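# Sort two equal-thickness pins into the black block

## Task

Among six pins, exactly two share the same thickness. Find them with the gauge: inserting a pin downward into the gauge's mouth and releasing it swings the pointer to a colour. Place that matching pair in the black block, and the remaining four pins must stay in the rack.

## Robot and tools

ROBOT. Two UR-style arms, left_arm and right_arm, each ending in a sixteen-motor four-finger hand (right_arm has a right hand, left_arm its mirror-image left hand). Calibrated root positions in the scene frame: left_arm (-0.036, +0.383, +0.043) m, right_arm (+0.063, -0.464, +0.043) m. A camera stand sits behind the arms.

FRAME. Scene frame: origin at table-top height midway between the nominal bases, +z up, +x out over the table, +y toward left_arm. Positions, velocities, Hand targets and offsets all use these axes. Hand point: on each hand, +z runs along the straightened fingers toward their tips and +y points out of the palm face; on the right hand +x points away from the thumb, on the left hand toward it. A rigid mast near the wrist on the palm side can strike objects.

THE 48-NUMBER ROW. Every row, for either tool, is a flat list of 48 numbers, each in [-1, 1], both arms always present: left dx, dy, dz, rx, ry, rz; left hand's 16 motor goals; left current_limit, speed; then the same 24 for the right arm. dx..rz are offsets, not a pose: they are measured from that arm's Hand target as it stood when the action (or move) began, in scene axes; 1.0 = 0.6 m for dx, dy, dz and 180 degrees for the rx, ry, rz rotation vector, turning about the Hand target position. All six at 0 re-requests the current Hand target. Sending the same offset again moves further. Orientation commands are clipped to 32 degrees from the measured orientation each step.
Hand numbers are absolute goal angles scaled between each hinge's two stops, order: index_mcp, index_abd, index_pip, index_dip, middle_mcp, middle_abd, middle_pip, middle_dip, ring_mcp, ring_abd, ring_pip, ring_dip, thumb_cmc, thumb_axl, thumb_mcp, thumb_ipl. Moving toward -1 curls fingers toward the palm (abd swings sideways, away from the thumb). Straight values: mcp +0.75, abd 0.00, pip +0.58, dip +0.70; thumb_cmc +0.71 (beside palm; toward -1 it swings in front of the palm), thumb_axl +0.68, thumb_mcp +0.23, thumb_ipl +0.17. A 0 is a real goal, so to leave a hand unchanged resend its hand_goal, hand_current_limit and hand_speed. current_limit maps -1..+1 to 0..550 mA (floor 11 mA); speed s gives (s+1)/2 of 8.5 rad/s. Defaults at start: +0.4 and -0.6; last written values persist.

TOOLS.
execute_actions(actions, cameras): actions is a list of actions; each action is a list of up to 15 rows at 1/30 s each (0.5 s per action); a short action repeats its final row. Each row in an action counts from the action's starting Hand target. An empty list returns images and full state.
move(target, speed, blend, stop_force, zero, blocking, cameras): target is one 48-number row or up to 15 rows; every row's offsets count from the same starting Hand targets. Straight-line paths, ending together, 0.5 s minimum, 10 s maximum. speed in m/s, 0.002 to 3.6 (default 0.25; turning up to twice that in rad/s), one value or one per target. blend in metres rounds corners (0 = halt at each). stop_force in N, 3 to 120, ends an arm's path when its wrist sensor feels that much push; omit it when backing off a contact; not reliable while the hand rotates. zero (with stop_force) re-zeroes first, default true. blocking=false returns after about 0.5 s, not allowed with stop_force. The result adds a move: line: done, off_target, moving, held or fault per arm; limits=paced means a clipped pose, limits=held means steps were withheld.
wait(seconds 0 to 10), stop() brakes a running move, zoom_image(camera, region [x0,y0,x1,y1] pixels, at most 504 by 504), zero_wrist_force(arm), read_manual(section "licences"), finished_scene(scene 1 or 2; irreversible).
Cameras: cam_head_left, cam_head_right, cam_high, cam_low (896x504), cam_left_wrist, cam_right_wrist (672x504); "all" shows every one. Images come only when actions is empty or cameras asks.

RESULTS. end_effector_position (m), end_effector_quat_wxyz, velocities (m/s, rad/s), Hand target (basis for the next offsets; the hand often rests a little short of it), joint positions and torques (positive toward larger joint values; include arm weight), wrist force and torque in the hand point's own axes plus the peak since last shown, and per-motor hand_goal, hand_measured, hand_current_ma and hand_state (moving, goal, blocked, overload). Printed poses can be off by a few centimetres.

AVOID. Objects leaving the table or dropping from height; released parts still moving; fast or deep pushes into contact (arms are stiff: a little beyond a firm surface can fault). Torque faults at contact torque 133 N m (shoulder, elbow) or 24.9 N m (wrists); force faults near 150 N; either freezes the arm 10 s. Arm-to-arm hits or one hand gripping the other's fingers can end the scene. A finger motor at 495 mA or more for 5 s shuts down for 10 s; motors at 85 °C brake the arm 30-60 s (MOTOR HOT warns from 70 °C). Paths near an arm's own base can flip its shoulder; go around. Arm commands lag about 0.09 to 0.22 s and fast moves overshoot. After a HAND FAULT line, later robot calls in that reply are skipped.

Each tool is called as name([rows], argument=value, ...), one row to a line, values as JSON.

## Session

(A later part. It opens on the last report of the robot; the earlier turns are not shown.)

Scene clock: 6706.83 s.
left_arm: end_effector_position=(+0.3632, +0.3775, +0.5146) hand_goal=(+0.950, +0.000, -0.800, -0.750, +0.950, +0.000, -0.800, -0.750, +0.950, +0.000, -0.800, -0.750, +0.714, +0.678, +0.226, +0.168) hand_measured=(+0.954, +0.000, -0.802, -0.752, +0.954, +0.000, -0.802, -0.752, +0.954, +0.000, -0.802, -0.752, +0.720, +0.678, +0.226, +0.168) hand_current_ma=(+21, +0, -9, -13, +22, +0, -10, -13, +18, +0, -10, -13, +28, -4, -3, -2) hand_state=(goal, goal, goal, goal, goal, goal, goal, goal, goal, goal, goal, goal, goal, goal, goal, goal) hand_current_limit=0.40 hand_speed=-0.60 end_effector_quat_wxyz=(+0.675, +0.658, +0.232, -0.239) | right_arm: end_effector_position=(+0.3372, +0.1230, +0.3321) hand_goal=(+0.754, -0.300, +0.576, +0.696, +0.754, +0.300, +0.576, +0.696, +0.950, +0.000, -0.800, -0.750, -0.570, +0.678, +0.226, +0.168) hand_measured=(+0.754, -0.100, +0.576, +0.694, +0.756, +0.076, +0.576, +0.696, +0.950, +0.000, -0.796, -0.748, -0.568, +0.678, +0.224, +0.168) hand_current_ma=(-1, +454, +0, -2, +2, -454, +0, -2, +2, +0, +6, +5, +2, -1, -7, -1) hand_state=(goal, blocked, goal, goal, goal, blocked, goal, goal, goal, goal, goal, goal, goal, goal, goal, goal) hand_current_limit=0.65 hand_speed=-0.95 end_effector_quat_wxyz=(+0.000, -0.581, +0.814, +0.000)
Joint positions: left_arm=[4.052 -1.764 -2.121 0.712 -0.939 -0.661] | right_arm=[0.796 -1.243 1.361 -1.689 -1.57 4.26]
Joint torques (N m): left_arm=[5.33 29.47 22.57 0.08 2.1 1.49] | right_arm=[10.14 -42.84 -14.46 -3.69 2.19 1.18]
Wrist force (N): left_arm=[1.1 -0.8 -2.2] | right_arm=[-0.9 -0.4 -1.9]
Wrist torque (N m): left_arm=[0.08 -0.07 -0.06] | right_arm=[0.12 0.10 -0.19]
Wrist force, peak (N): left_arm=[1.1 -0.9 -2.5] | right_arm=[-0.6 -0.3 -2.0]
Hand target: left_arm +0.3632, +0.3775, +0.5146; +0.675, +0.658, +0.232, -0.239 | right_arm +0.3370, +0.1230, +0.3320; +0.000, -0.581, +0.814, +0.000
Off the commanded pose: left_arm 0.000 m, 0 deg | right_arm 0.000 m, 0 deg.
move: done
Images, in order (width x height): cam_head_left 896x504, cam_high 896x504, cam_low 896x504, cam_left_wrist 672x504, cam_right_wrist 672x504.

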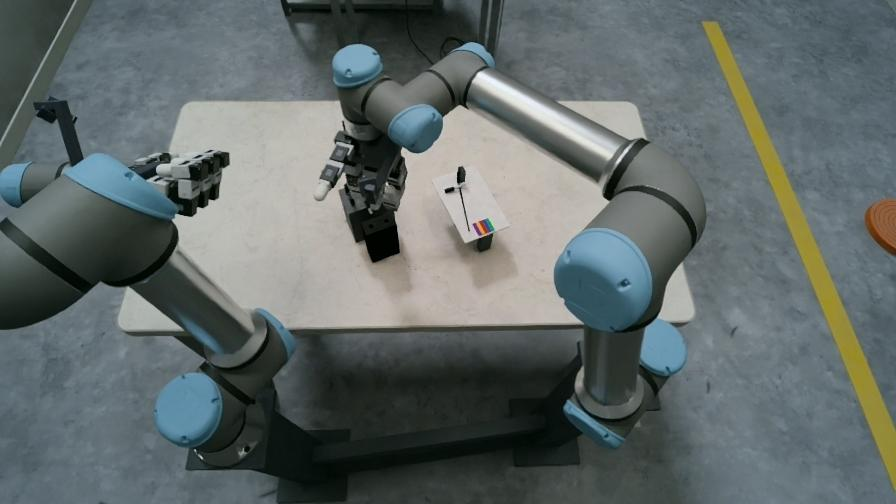

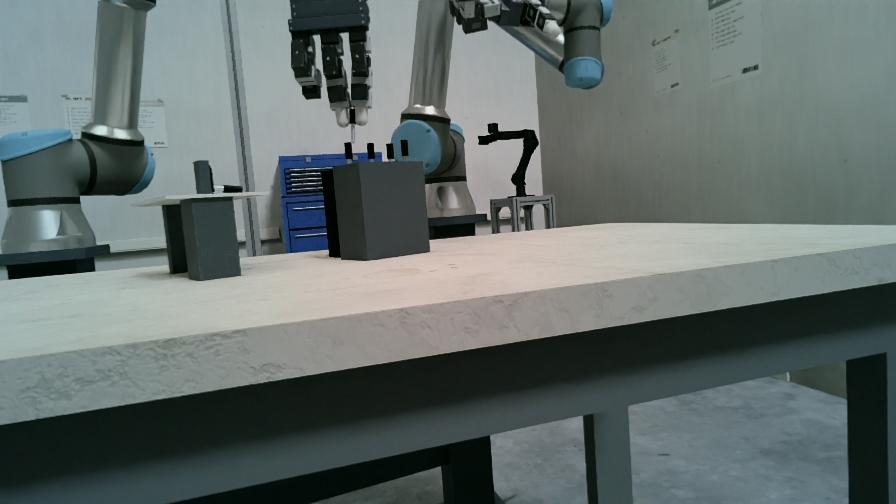

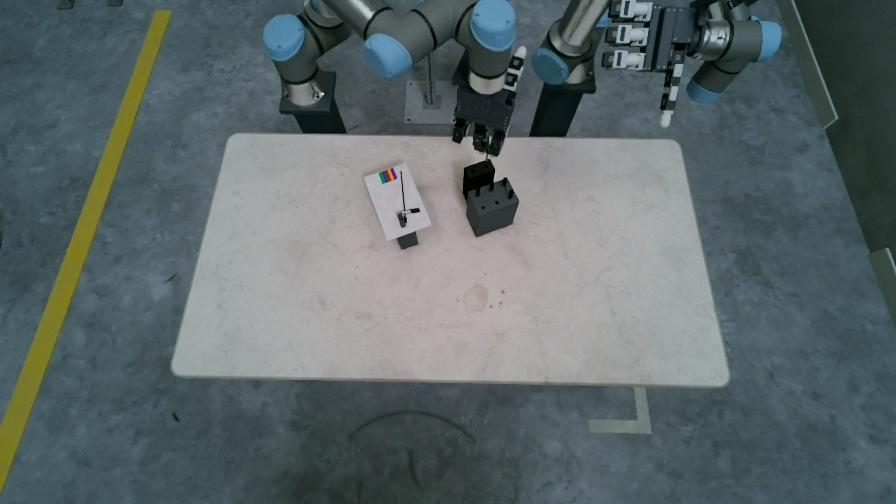

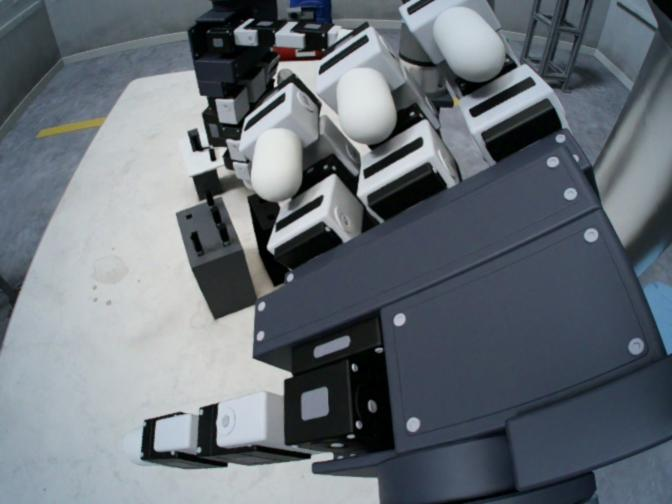

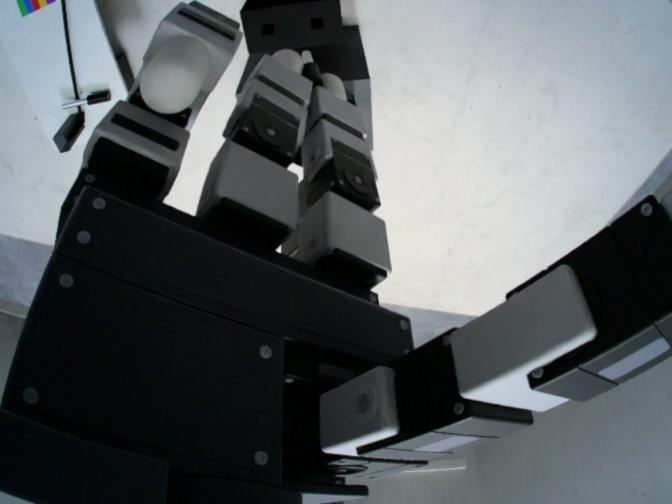

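move([
  [0,0,0,0,0,0,0.95,0,-0.8,-0.75,0.95,0,-0.8,-0.75,0.95,0,-0.8,-0.75,0.714,0.678,0.226,0.168,0.4,-0.6,-0.0142,0.0055,0,0,0,0,0.754,-0.3,0.576,0.696,0.754,0.3,0.576,0.696,0.95,0,-0.8,-0.75,-0.571,0.678,0.226,0.168,0.65,-0.95],
  [0,0,0,0,0,0,0.95,0,-0.8,-0.75,0.95,0,-0.8,-0.75,0.95,0,-0.8,-0.75,0.714,0.678,0.226,0.168,0.4,-0.6,-0.0142,0.0055,-0.0367,0,0,0,0.754,-0.3,0.576,0.696,0.754,0.3,0.576,0.696,0.95,0,-0.8,-0.75,-0.571,0.678,0.226,0.168,0.65,-0.95],
], speed=[0.03,0.03], cameras=["cam_right_wrist","cam_high","cam_left_wrist","cam_head_left","cam_head_right"])

zoom_image(camera="cam_right_wrist", region=[250, 0, 390, 120])

zoom_image(camera="cam_head_left", region=[340, 180, 420, 260])

zoom_image(camera="cam_head_right", region=[340, 150, 440, 270])

zoom_image(camera="cam_high", region=[320, 90, 410, 170])

Scene clock: 6726.87 s.
left_arm: end_effector_position=(+0.3632, +0.3775, +0.5146) hand_goal=(+0.950, +0.000, -0.800, -0.750, +0.950, +0.000, -0.800, -0.750, +0.950, +0.000, -0.800, -0.750, +0.714, +0.678, +0.226, +0.168) hand_measured=(+0.954, +0.000, -0.802, -0.752, +0.954, +0.000, -0.802, -0.752, +0.954, +0.000, -0.802, -0.752, +0.720, +0.678, +0.226, +0.168) hand_current_ma=(+21, +0, -9, -13, +22, +0, -10, -13, +18, +0, -10, -13, +28, -4, -3, -2) hand_state=(goal, goal, goal, goal, goal, goal, goal, goal, goal, goal, goal, goal, goal, goal, goal, goal) hand_current_limit=0.40 hand_speed=-0.60 end_effector_quat_wxyz=(+0.675, +0.658, +0.232, -0.239) | right_arm: end_effector_position=(+0.3285, +0.1263, +0.3102) hand_goal=(+0.754, -0.300, +0.576, +0.696, +0.754, +0.300, +0.576, +0.696, +0.950, +0.000, -0.800, -0.750, -0.570, +0.678, +0.226, +0.168) hand_measured=(+0.754, -0.100, +0.576, +0.694, +0.756, +0.076, +0.576, +0.696, +0.950, +0.000, -0.796, -0.748, -0.568, +0.678, +0.224, +0.168) hand_current_ma=(-1, +454, +0, -2, +2, -454, +0, -2, +2, +0, +6, +5, +2, -1, -7, -1) hand_state=(goal, blocked, goal, goal, goal, blocked, goal, goal, goal, goal, goal, goal, goal, goal, goal, goal) hand_current_limit=0.65 hand_speed=-0.95 end_effector_quat_wxyz=(+0.000, -0.581, +0.814, +0.000)
Joint positions: left_arm=[4.052 -1.764 -2.121 0.712 -0.939 -0.661] | right_arm=[0.81 -1.24 1.413 -1.744 -1.57 4.273]
Joint torques (N m): left_arm=[4.9 30.19 22.59 0.05 2.17 1.54] | right_arm=[10.91 -27.25 -15.25 -4.09 -1.35 1.21]
Wrist force (N): left_arm=[0.9 -0.8 -2.3] | right_arm=[-0.5 -0.1 -1.5]
Wrist torque (N m): left_arm=[0.09 -0.06 -0.06] | right_arm=[0.12 0.02 -0.13]
Wrist force, peak (N): left_arm=[0.8 -0.7 -2.6] | right_arm=[-0.8 0.0 -2.1]
Hand target: left_arm +0.3632, +0.3775, +0.5146; +0.675, +0.658, +0.232, -0.239 | right_arm +0.3285, +0.1263, +0.3100; +0.000, -0.581, +0.814, +0.000
Off the commanded pose: left_arm 0.000 m, 0 deg | right_arm 0.000 m, 0 deg.
move: done
Images, in order (width x height): cam_head_left 896x504, cam_head_right 896x504, cam_high 896x504, cam_left_wrist 672x504, cam_right_wrist 672x504.

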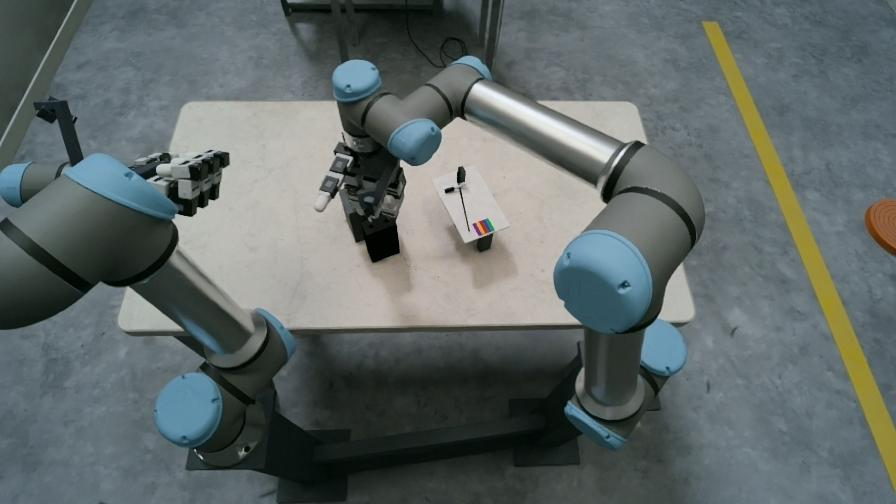

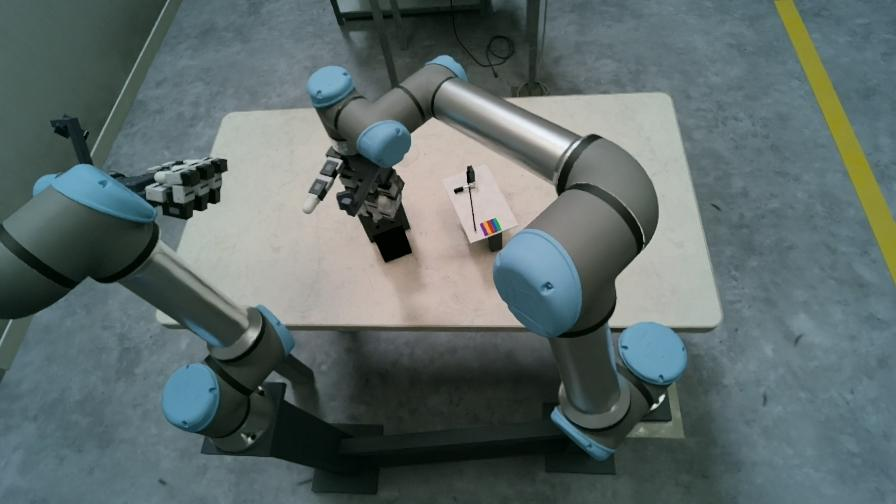

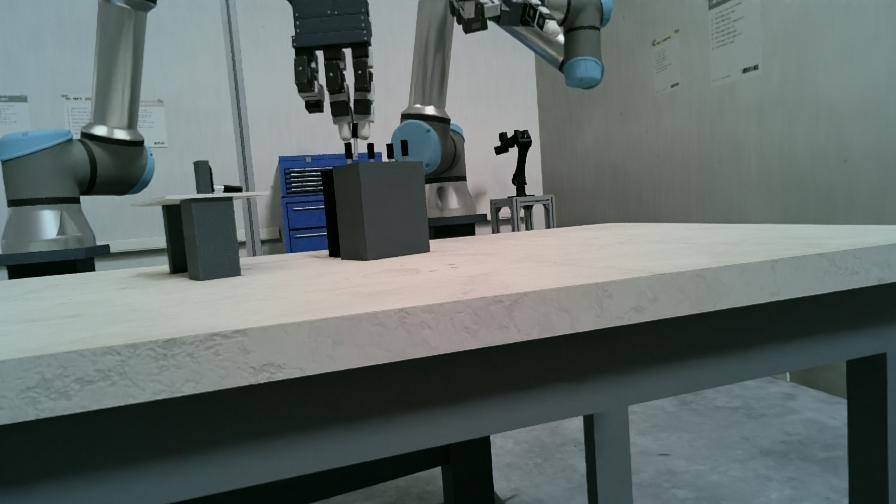

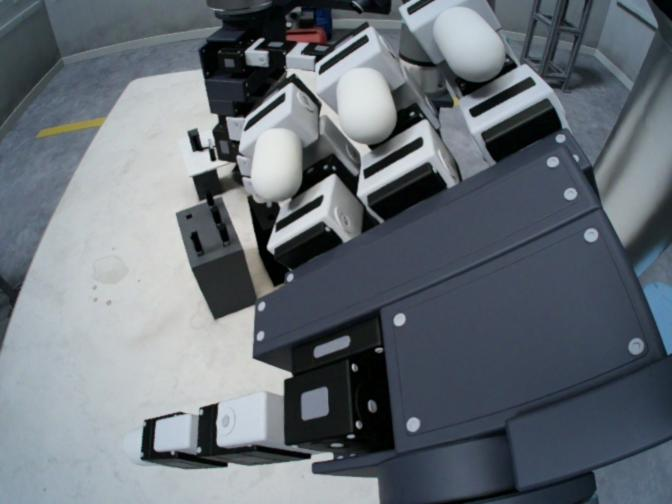

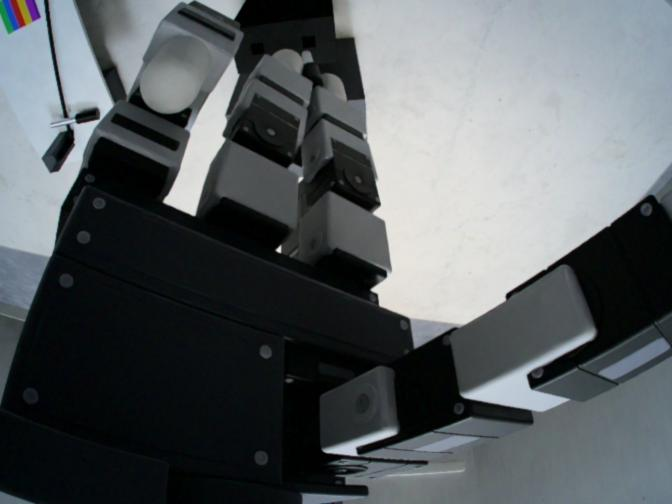

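Scaled by 3.600 from the camera's 672x504 image, which has a finer 960x720 frame.

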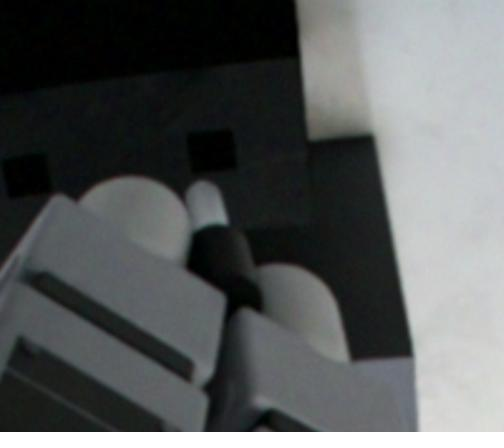

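Scaled by 6.300.

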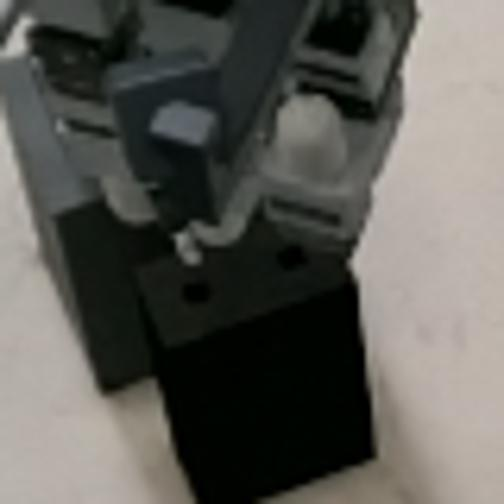

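Scaled by 4.200.

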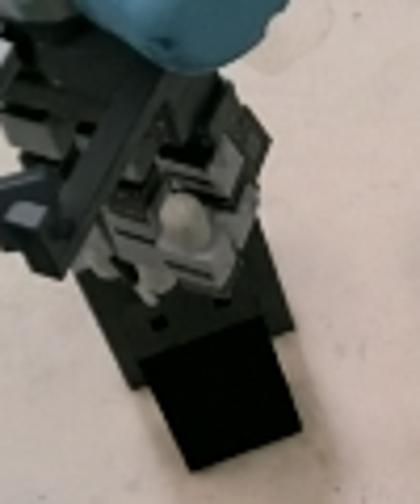

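Scaled by 5.600.

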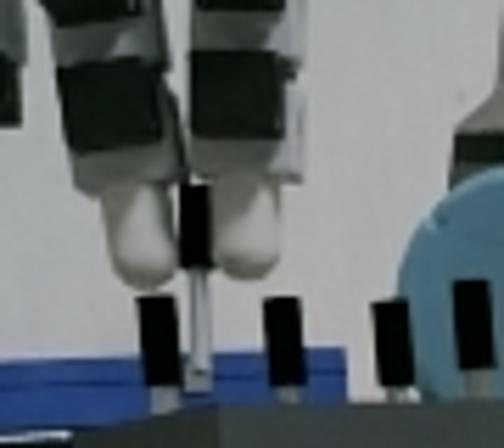

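zoom_image(camera="cam_right_wrist", region=[280, 10, 350, 80])

Scaled by 7.200 from the camera's 672x504 image, which has a finer 960x720 frame.

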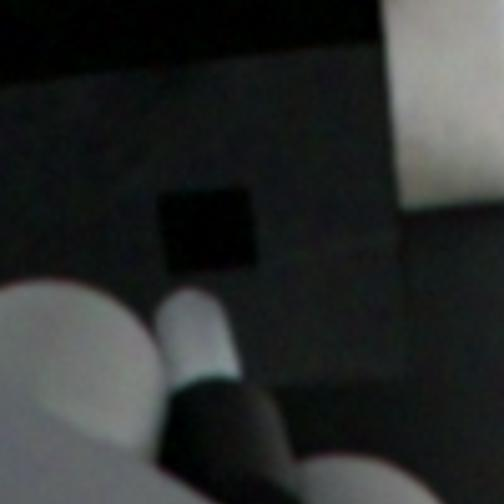

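move([
  [0,0,0,0,0,0,0.95,0,-0.8,-0.75,0.95,0,-0.8,-0.75,0.95,0,-0.8,-0.75,0.714,0.678,0.226,0.168,0.4,-0.6,0.0021,0.0020,0,0,0,0,0.754,-0.3,0.576,0.696,0.754,0.3,0.576,0.696,0.95,0,-0.8,-0.75,-0.571,0.678,0.226,0.168,0.65,-0.95],
  [0,0,0,0,0,0,0.95,0,-0.8,-0.75,0.95,0,-0.8,-0.75,0.95,0,-0.8,-0.75,0.714,0.678,0.226,0.168,0.4,-0.6,0.0021,0.0020,-0.0158,0,0,0,0.754,-0.3,0.576,0.696,0.754,0.3,0.576,0.696,0.95,0,-0.8,-0.75,-0.571,0.678,0.226,0.168,0.65,-0.95],
], speed=[0.02,0.02], cameras=["cam_right_wrist","cam_head_left","cam_high"])

zoom_image(camera="cam_right_wrist", region=[280, 10, 350, 80])

zoom_image(camera="cam_head_left", region=[340, 190, 400, 250])

Scene clock: 6751.90 s.
left_arm: end_effector_position=(+0.3632, +0.3775, +0.5146) hand_goal=(+0.950, +0.000, -0.800, -0.750, +0.950, +0.000, -0.800, -0.750, +0.950, +0.000, -0.800, -0.750, +0.714, +0.678, +0.226, +0.168) hand_measured=(+0.954, +0.000, -0.802, -0.752, +0.954, +0.000, -0.802, -0.752, +0.954, +0.000, -0.802, -0.752, +0.720, +0.678, +0.226, +0.168) hand_current_ma=(+21, +0, -9, -13, +22, +0, -10, -13, +18, +0, -10, -13, +28, -4, -3, -2) hand_state=(goal, goal, goal, goal, goal, goal, goal, goal, goal, goal, goal, goal, goal, goal, goal, goal) hand_current_limit=0.40 hand_speed=-0.60 end_effector_quat_wxyz=(+0.675, +0.658, +0.232, -0.239) | right_arm: end_effector_position=(+0.3298, +0.1275, +0.3007) hand_goal=(+0.754, -0.300, +0.576, +0.696, +0.754, +0.300, +0.576, +0.696, +0.950, +0.000, -0.800, -0.750, -0.570, +0.678, +0.226, +0.168) hand_measured=(+0.754, -0.100, +0.576, +0.694, +0.756, +0.076, +0.576, +0.696, +0.950, +0.000, -0.796, -0.748, -0.568, +0.678, +0.224, +0.168) hand_current_ma=(-1, +454, +0, -2, +2, -454, +0, -2, +2, +0, +6, +5, +2, -1, -7, -1) hand_state=(goal, blocked, goal, goal, goal, blocked, goal, goal, goal, goal, goal, goal, goal, goal, goal, goal) hand_current_limit=0.65 hand_speed=-0.95 end_effector_quat_wxyz=(+0.000, -0.581, +0.814, +0.000)
Joint positions: left_arm=[4.052 -1.764 -2.121 0.712 -0.939 -0.661] | right_arm=[0.81 -1.231 1.427 -1.766 -1.57 4.273]
Joint torques (N m): left_arm=[5.39 28.96 22.85 -0.09 2.24 1.47] | right_arm=[-10.21 -27.43 -15.56 -4.1 -1.87 -0.91]
Wrist force (N): left_arm=[1.2 -0.9 -2.0] | right_arm=[-0.7 0.0 -1.6]
Wrist torque (N m): left_arm=[0.06 -0.08 -0.05] | right_arm=[0.14 0.05 -0.13]
Wrist force, peak (N): left_arm=[1.1 -0.9 -2.5] | right_arm=[-1.0 -0.1 -1.8]
Hand target: left_arm +0.3632, +0.3775, +0.5146; +0.675, +0.658, +0.232, -0.239 | right_arm +0.3298, +0.1275, +0.3005; +0.000, -0.581, +0.814, +0.000
Off the commanded pose: left_arm 0.000 m, 0 deg | right_arm 0.000 m, 0 deg.
move: done
Images, in order (width x height): cam_head_left 896x504, cam_high 896x504, cam_right_wrist 672x504.

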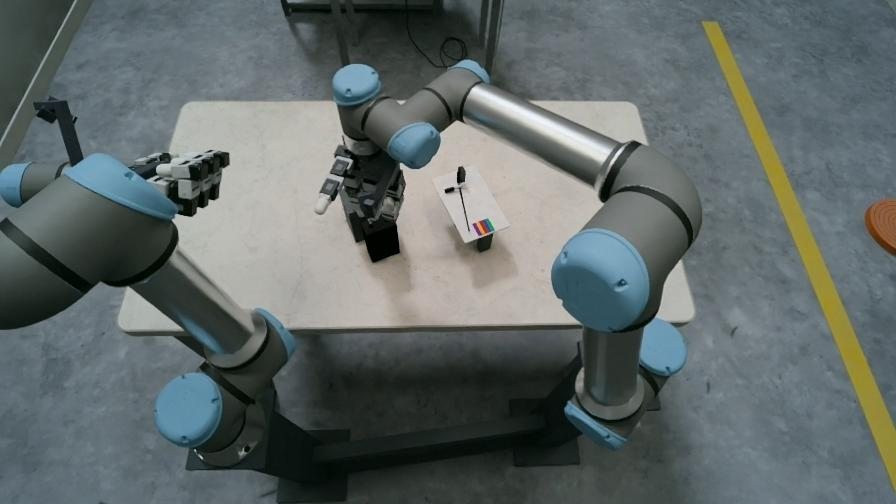

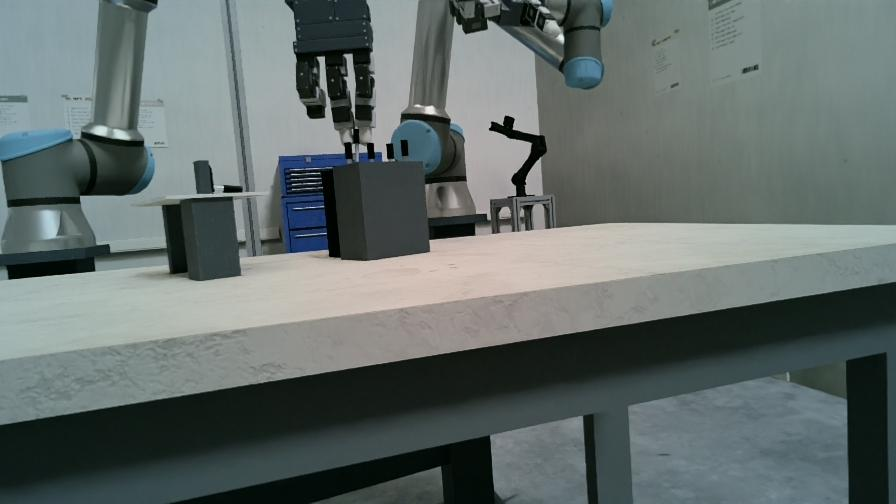

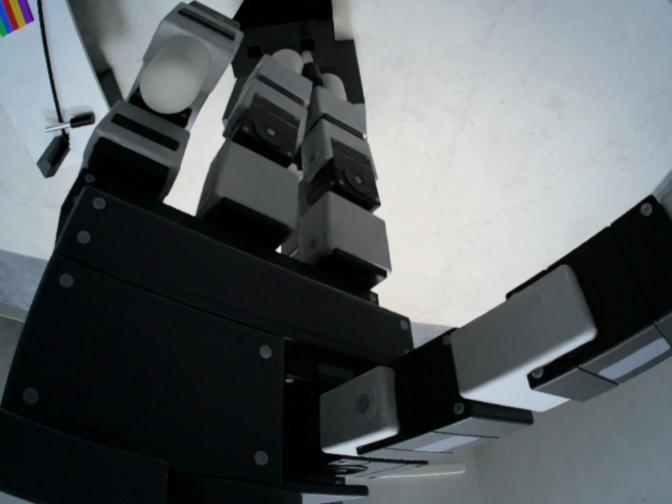

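Scaled by 7.200 from the camera's 672x504 image, which has a finer 960x720 frame.

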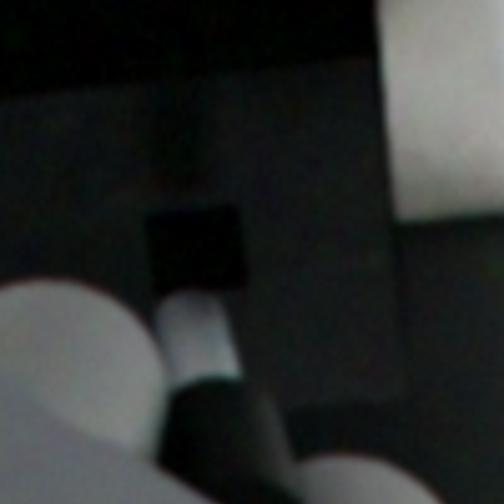

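Scaled by 8.400.

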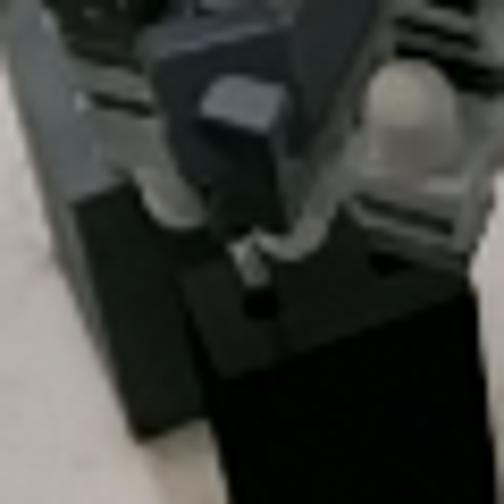

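move(target=[0,0,0,0,0,0,0.95,0,-0.8,-0.75,0.95,0,-0.8,-0.75,0.95,0,-0.8,-0.75,0.714,0.678,0.226,0.168,0.4,-0.6,0,0,-0.056,0,0,0,0.754,-0.3,0.576,0.696,0.754,0.3,0.576,0.696,0.95,0,-0.8,-0.75,-0.571,0.678,0.226,0.168,0.65,-0.95], speed=0.01, stop_force=4, cameras=["cam_right_wrist","cam_head_left","cam_high"])

zoom_image(camera="cam_right_wrist", region=[280, 10, 350, 80])

zoom_image(camera="cam_high", region=[320, 90, 410, 170])

Scene clock: 6762.83 s.
left_arm: end_effector_position=(+0.3632, +0.3775, +0.5146) hand_goal=(+0.950, +0.000, -0.800, -0.750, +0.950, +0.000, -0.800, -0.750, +0.950, +0.000, -0.800, -0.750, +0.714, +0.678, +0.226, +0.168) hand_measured=(+0.954, +0.000, -0.802, -0.752, +0.954, +0.000, -0.802, -0.752, +0.954, +0.000, -0.802, -0.752, +0.720, +0.678, +0.226, +0.168) hand_current_ma=(+21, +0, -9, -13, +22, +0, -10, -13, +18, +0, -10, -13, +28, -4, -3, -2) hand_state=(goal, goal, goal, goal, goal, goal, goal, goal, goal, goal, goal, goal, goal, goal, goal, goal) hand_current_limit=0.40 hand_speed=-0.60 end_effector_quat_wxyz=(+0.675, +0.658, +0.232, -0.239) | right_arm: end_effector_position=(+0.3298, +0.1275, +0.2669) hand_goal=(+0.754, -0.300, +0.576, +0.696, +0.754, +0.300, +0.576, +0.696, +0.950, +0.000, -0.800, -0.750, -0.570, +0.678, +0.226, +0.168) hand_measured=(+0.754, -0.100, +0.576, +0.694, +0.756, +0.076, +0.576, +0.696, +0.950, +0.000, -0.796, -0.748, -0.568, +0.678, +0.224, +0.168) hand_current_ma=(+0, +454, +0, -2, +2, -454, +0, -2, +2, +0, +6, +5, +2, -1, -7, -1) hand_state=(goal, blocked, goal, goal, goal, blocked, goal, goal, goal, goal, goal, goal, goal, goal, goal, goal) hand_current_limit=0.65 hand_speed=-0.95 end_effector_quat_wxyz=(+0.000, -0.581, +0.814, +0.000)
Joint positions: left_arm=[4.052 -1.764 -2.121 0.712 -0.939 -0.661] | right_arm=[0.81 -1.213 1.49 -1.847 -1.57 4.273]
Joint torques (N m): left_arm=[4.74 30.25 22.46 -0.02 2.22 1.57] | right_arm=[-7.52 -27.91 -14.79 -4.19 0.72 0.85]
Wrist force (N): left_arm=[0.9 -0.6 -2.0] | right_arm=[0.6 -0.4 -2.4]
Wrist torque (N m): left_arm=[0.08 -0.05 -0.07] | right_arm=[0.26 0.19 -0.03]
Wrist force, peak (N): left_arm=[1.0 -0.8 -2.6] | right_arm=[0.6 -0.5 -2.9]
Hand target: left_arm +0.3632, +0.3775, +0.5146; +0.675, +0.658, +0.232, -0.239 | right_arm +0.3298, +0.1275, +0.2669; +0.000, -0.581, +0.814, +0.000
Off the commanded pose: left_arm 0.000 m, 0 deg | right_arm 0.000 m, 0 deg.
move: done
Images, in order (width x height): cam_head_left 896x504, cam_high 896x504, cam_right_wrist 672x504.

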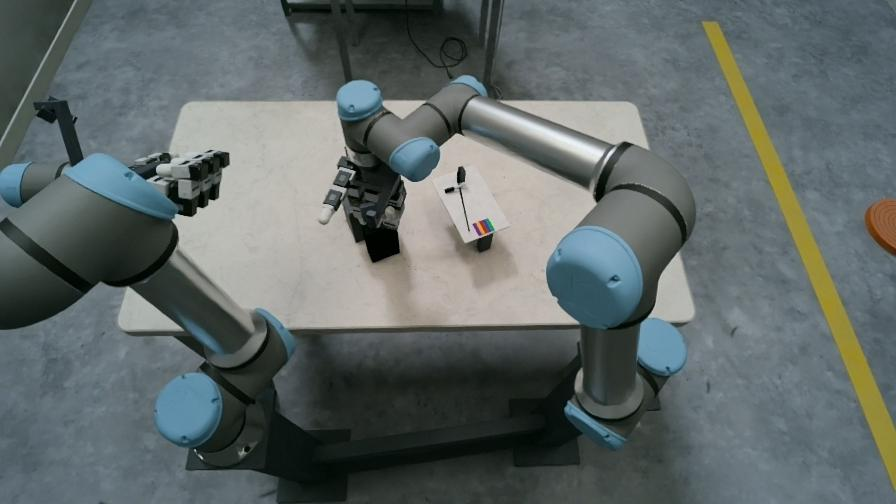

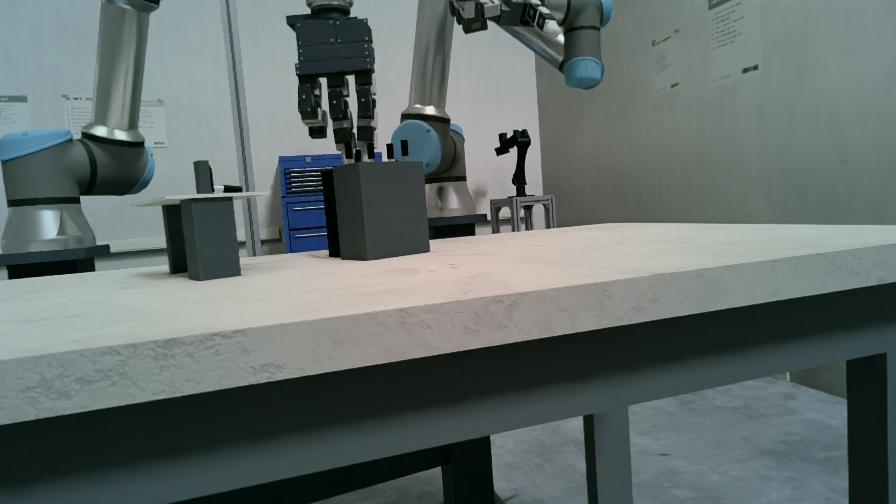

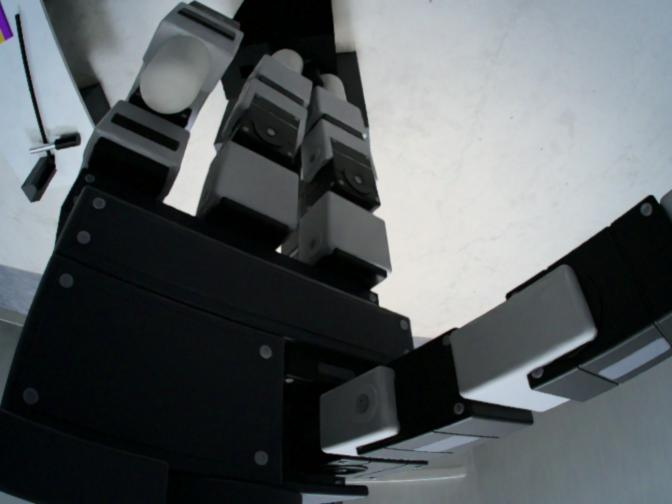

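Scaled by 7.200 from the camera's 672x504 image, which has a finer 960x720 frame.

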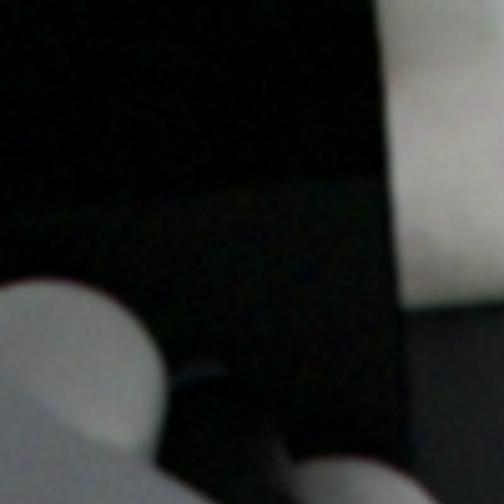

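Scaled by 5.600.

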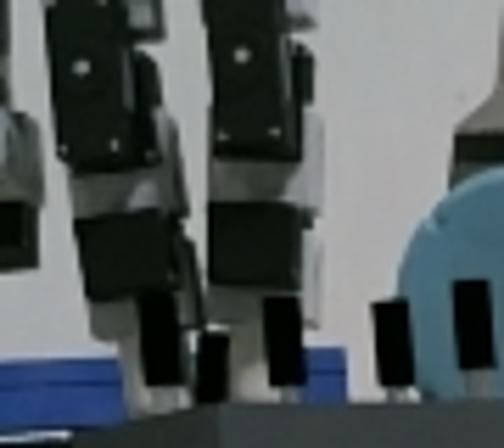

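move([
  [0,0,0,0,0,0,0.95,0,-0.8,-0.75,0.95,0,-0.8,-0.75,0.95,0,-0.8,-0.75,0.714,0.678,0.226,0.168,0.4,-0.6,0,0,0,0,0,0,0.754,-0.02,0.576,0.696,0.754,0.02,0.576,0.696,0.95,0,-0.8,-0.75,-0.571,0.678,0.226,0.168,0.5,-0.85],
  [0,0,0,0,0,0,0.95,0,-0.8,-0.75,0.95,0,-0.8,-0.75,0.95,0,-0.8,-0.75,0.714,0.678,0.226,0.168,0.4,-0.6,0,0,0.03,0,0,0,0.754,-0.02,0.576,0.696,0.754,0.02,0.576,0.696,0.95,0,-0.8,-0.75,-0.571,0.678,0.226,0.168,0.5,-0.85],
  [0,0,0,0,0,0,0.95,0,-0.8,-0.75,0.95,0,-0.8,-0.75,0.95,0,-0.8,-0.75,0.714,0.678,0.226,0.168,0.4,-0.6,0,0,0.0725,0,0,0,0.754,-0.02,0.576,0.696,0.754,0.02,0.576,0.696,0.95,0,-0.8,-0.75,-0.571,0.678,0.226,0.168,0.5,-0.85],
], speed=[0.02,0.02,0.05], cameras=["cam_right_wrist","cam_head_left","cam_high","cam_low"])

zoom_image(camera="cam_right_wrist", region=[230, 0, 370, 120])

zoom_image(camera="cam_high", region=[320, 90, 410, 170])

zoom_image(camera="cam_low", region=[440, 140, 530, 240])

Scene clock: 6774.23 s.
left_arm: end_effector_position=(+0.3632, +0.3775, +0.5146) hand_goal=(+0.950, +0.000, -0.800, -0.750, +0.950, +0.000, -0.800, -0.750, +0.950, +0.000, -0.800, -0.750, +0.714, +0.678, +0.226, +0.168) hand_measured=(+0.954, +0.000, -0.802, -0.752, +0.954, +0.000, -0.802, -0.752, +0.954, +0.000, -0.802, -0.752, +0.720, +0.678, +0.226, +0.168) hand_current_ma=(+21, +0, -9, -13, +22, +0, -10, -13, +18, +0, -10, -13, +28, -4, -3, -2) hand_state=(goal, goal, goal, goal, goal, goal, goal, goal, goal, goal, goal, goal, goal, goal, goal, goal) hand_current_limit=0.40 hand_speed=-0.60 end_effector_quat_wxyz=(+0.675, +0.658, +0.232, -0.239) | right_arm: end_effector_position=(+0.3298, +0.1275, +0.3103) hand_goal=(+0.754, -0.020, +0.576, +0.696, +0.754, +0.020, +0.576, +0.696, +0.950, +0.000, -0.800, -0.750, -0.570, +0.678, +0.226, +0.168) hand_measured=(+0.754, -0.022, +0.576, +0.694, +0.756, +0.022, +0.576, +0.696, +0.950, +0.000, -0.796, -0.748, -0.568, +0.678, +0.224, +0.168) hand_current_ma=(+0, -5, +0, -2, +2, +5, +0, -2, +2, +0, +6, +5, +2, -1, -7, -1) hand_state=(goal, goal, goal, goal, goal, goal, goal, goal, goal, goal, goal, goal, goal, goal, goal, goal) hand_current_limit=0.50 hand_speed=-0.85 end_effector_quat_wxyz=(+0.000, -0.581, +0.814, +0.000)
Joint positions: left_arm=[4.052 -1.764 -2.121 0.712 -0.939 -0.661] | right_arm=[0.809 -1.236 1.408 -1.743 -1.57 4.273]
Joint torques (N m): left_arm=[4.71 29.7 22.02 -0.13 2.26 1.46] | right_arm=[-8.13 -44.31 -26.19 -1.24 0.44 -0.11]
Wrist force (N): left_arm=[1.1 -0.9 -2.1] | right_arm=[-0.6 -0.1 -1.6]
Wrist torque (N m): left_arm=[0.05 -0.06 -0.05] | right_arm=[0.12 0.03 -0.14]
Wrist force, peak (N): left_arm=[1.1 -0.5 -2.6] | right_arm=[0.9 -0.5 -3.0]
Hand target: left_arm +0.3632, +0.3775, +0.5146; +0.675, +0.658, +0.232, -0.239 | right_arm +0.3298, +0.1275, +0.3104; +0.000, -0.581, +0.814, +0.000
Off the commanded pose: left_arm 0.000 m, 0 deg | right_arm 0.000 m, 0 deg.
move: done
Images, in order (width x height): cam_head_left 896x504, cam_high 896x504, cam_low 896x504, cam_right_wrist 672x504.

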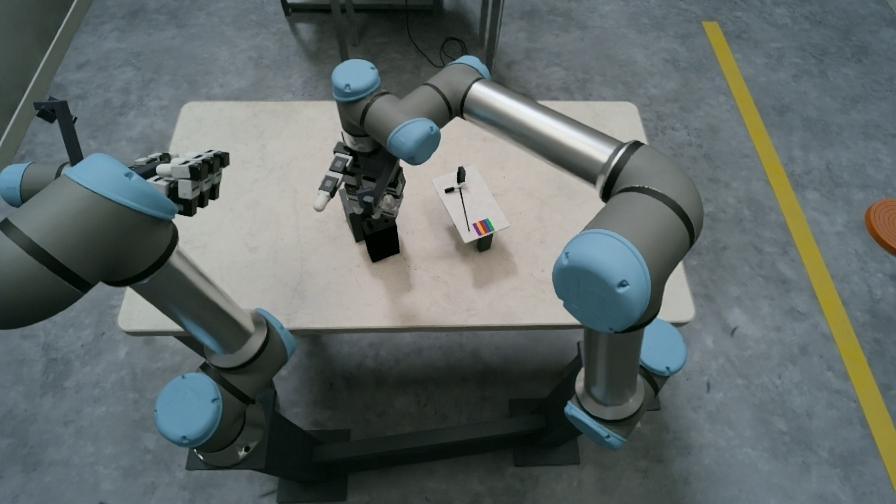

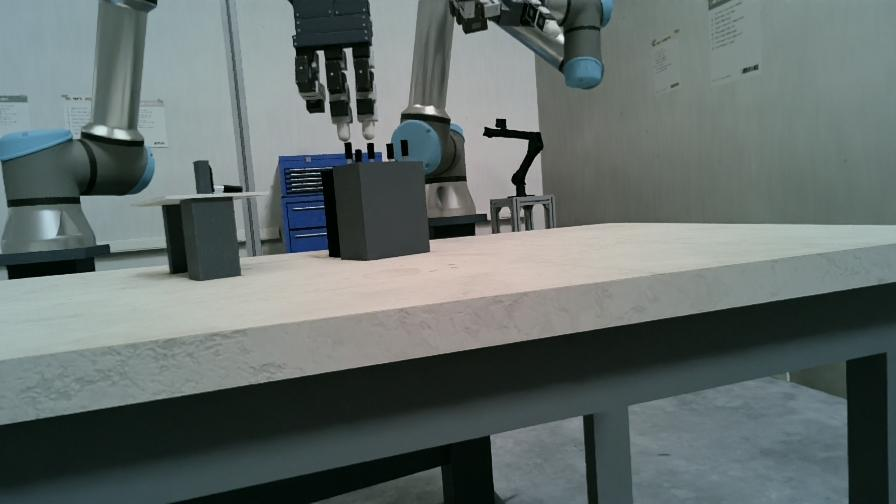

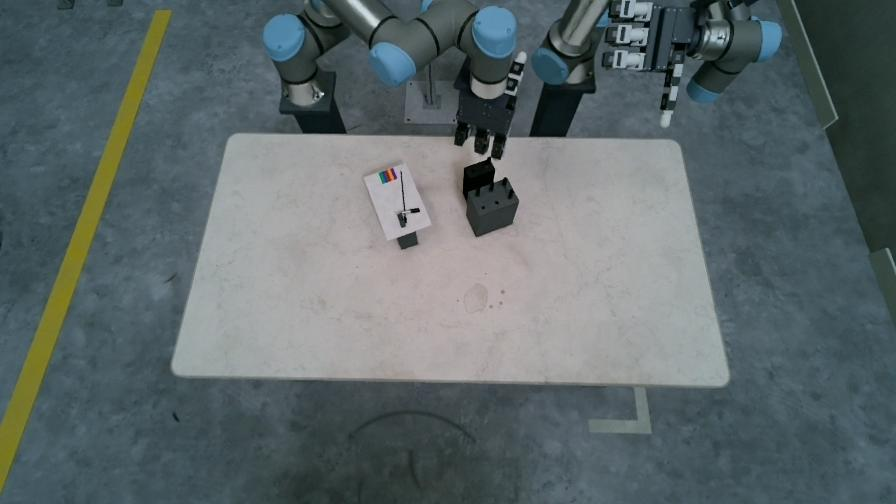

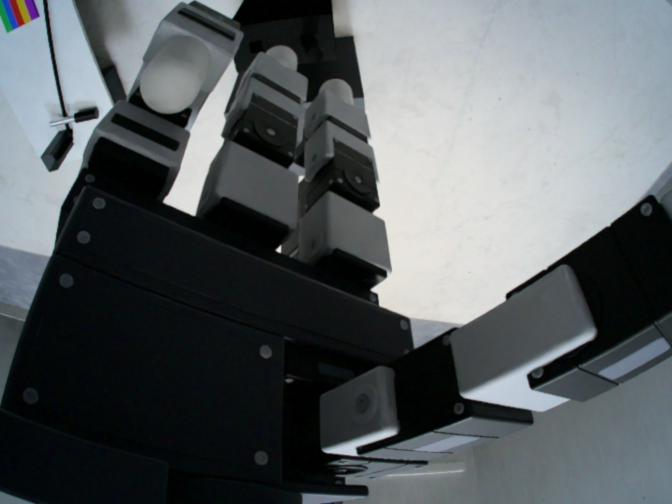

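Scaled by 3.600 from the camera's 672x504 image, which has a finer 960x720 frame.

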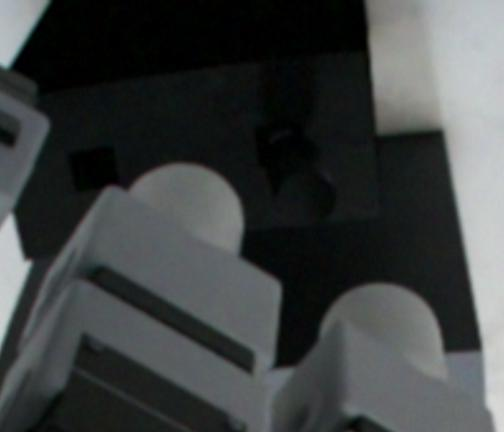

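Scaled by 5.600.

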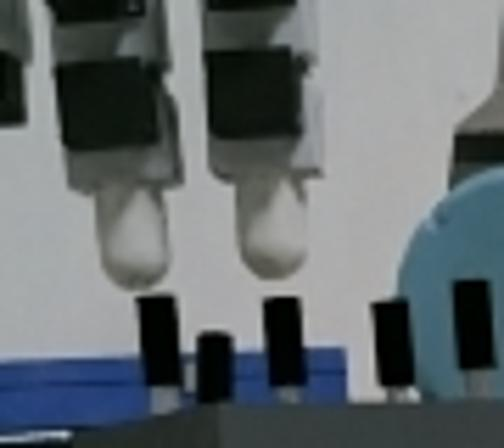

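Scaled by 5.040.

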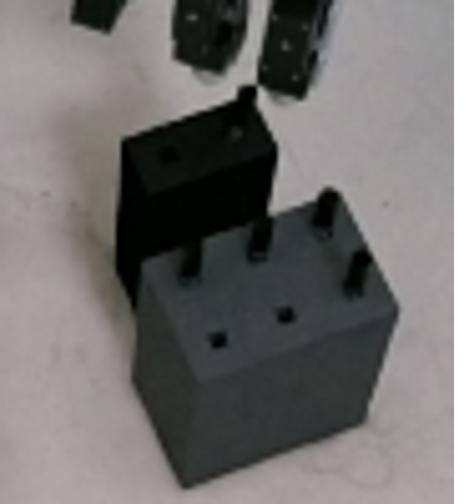

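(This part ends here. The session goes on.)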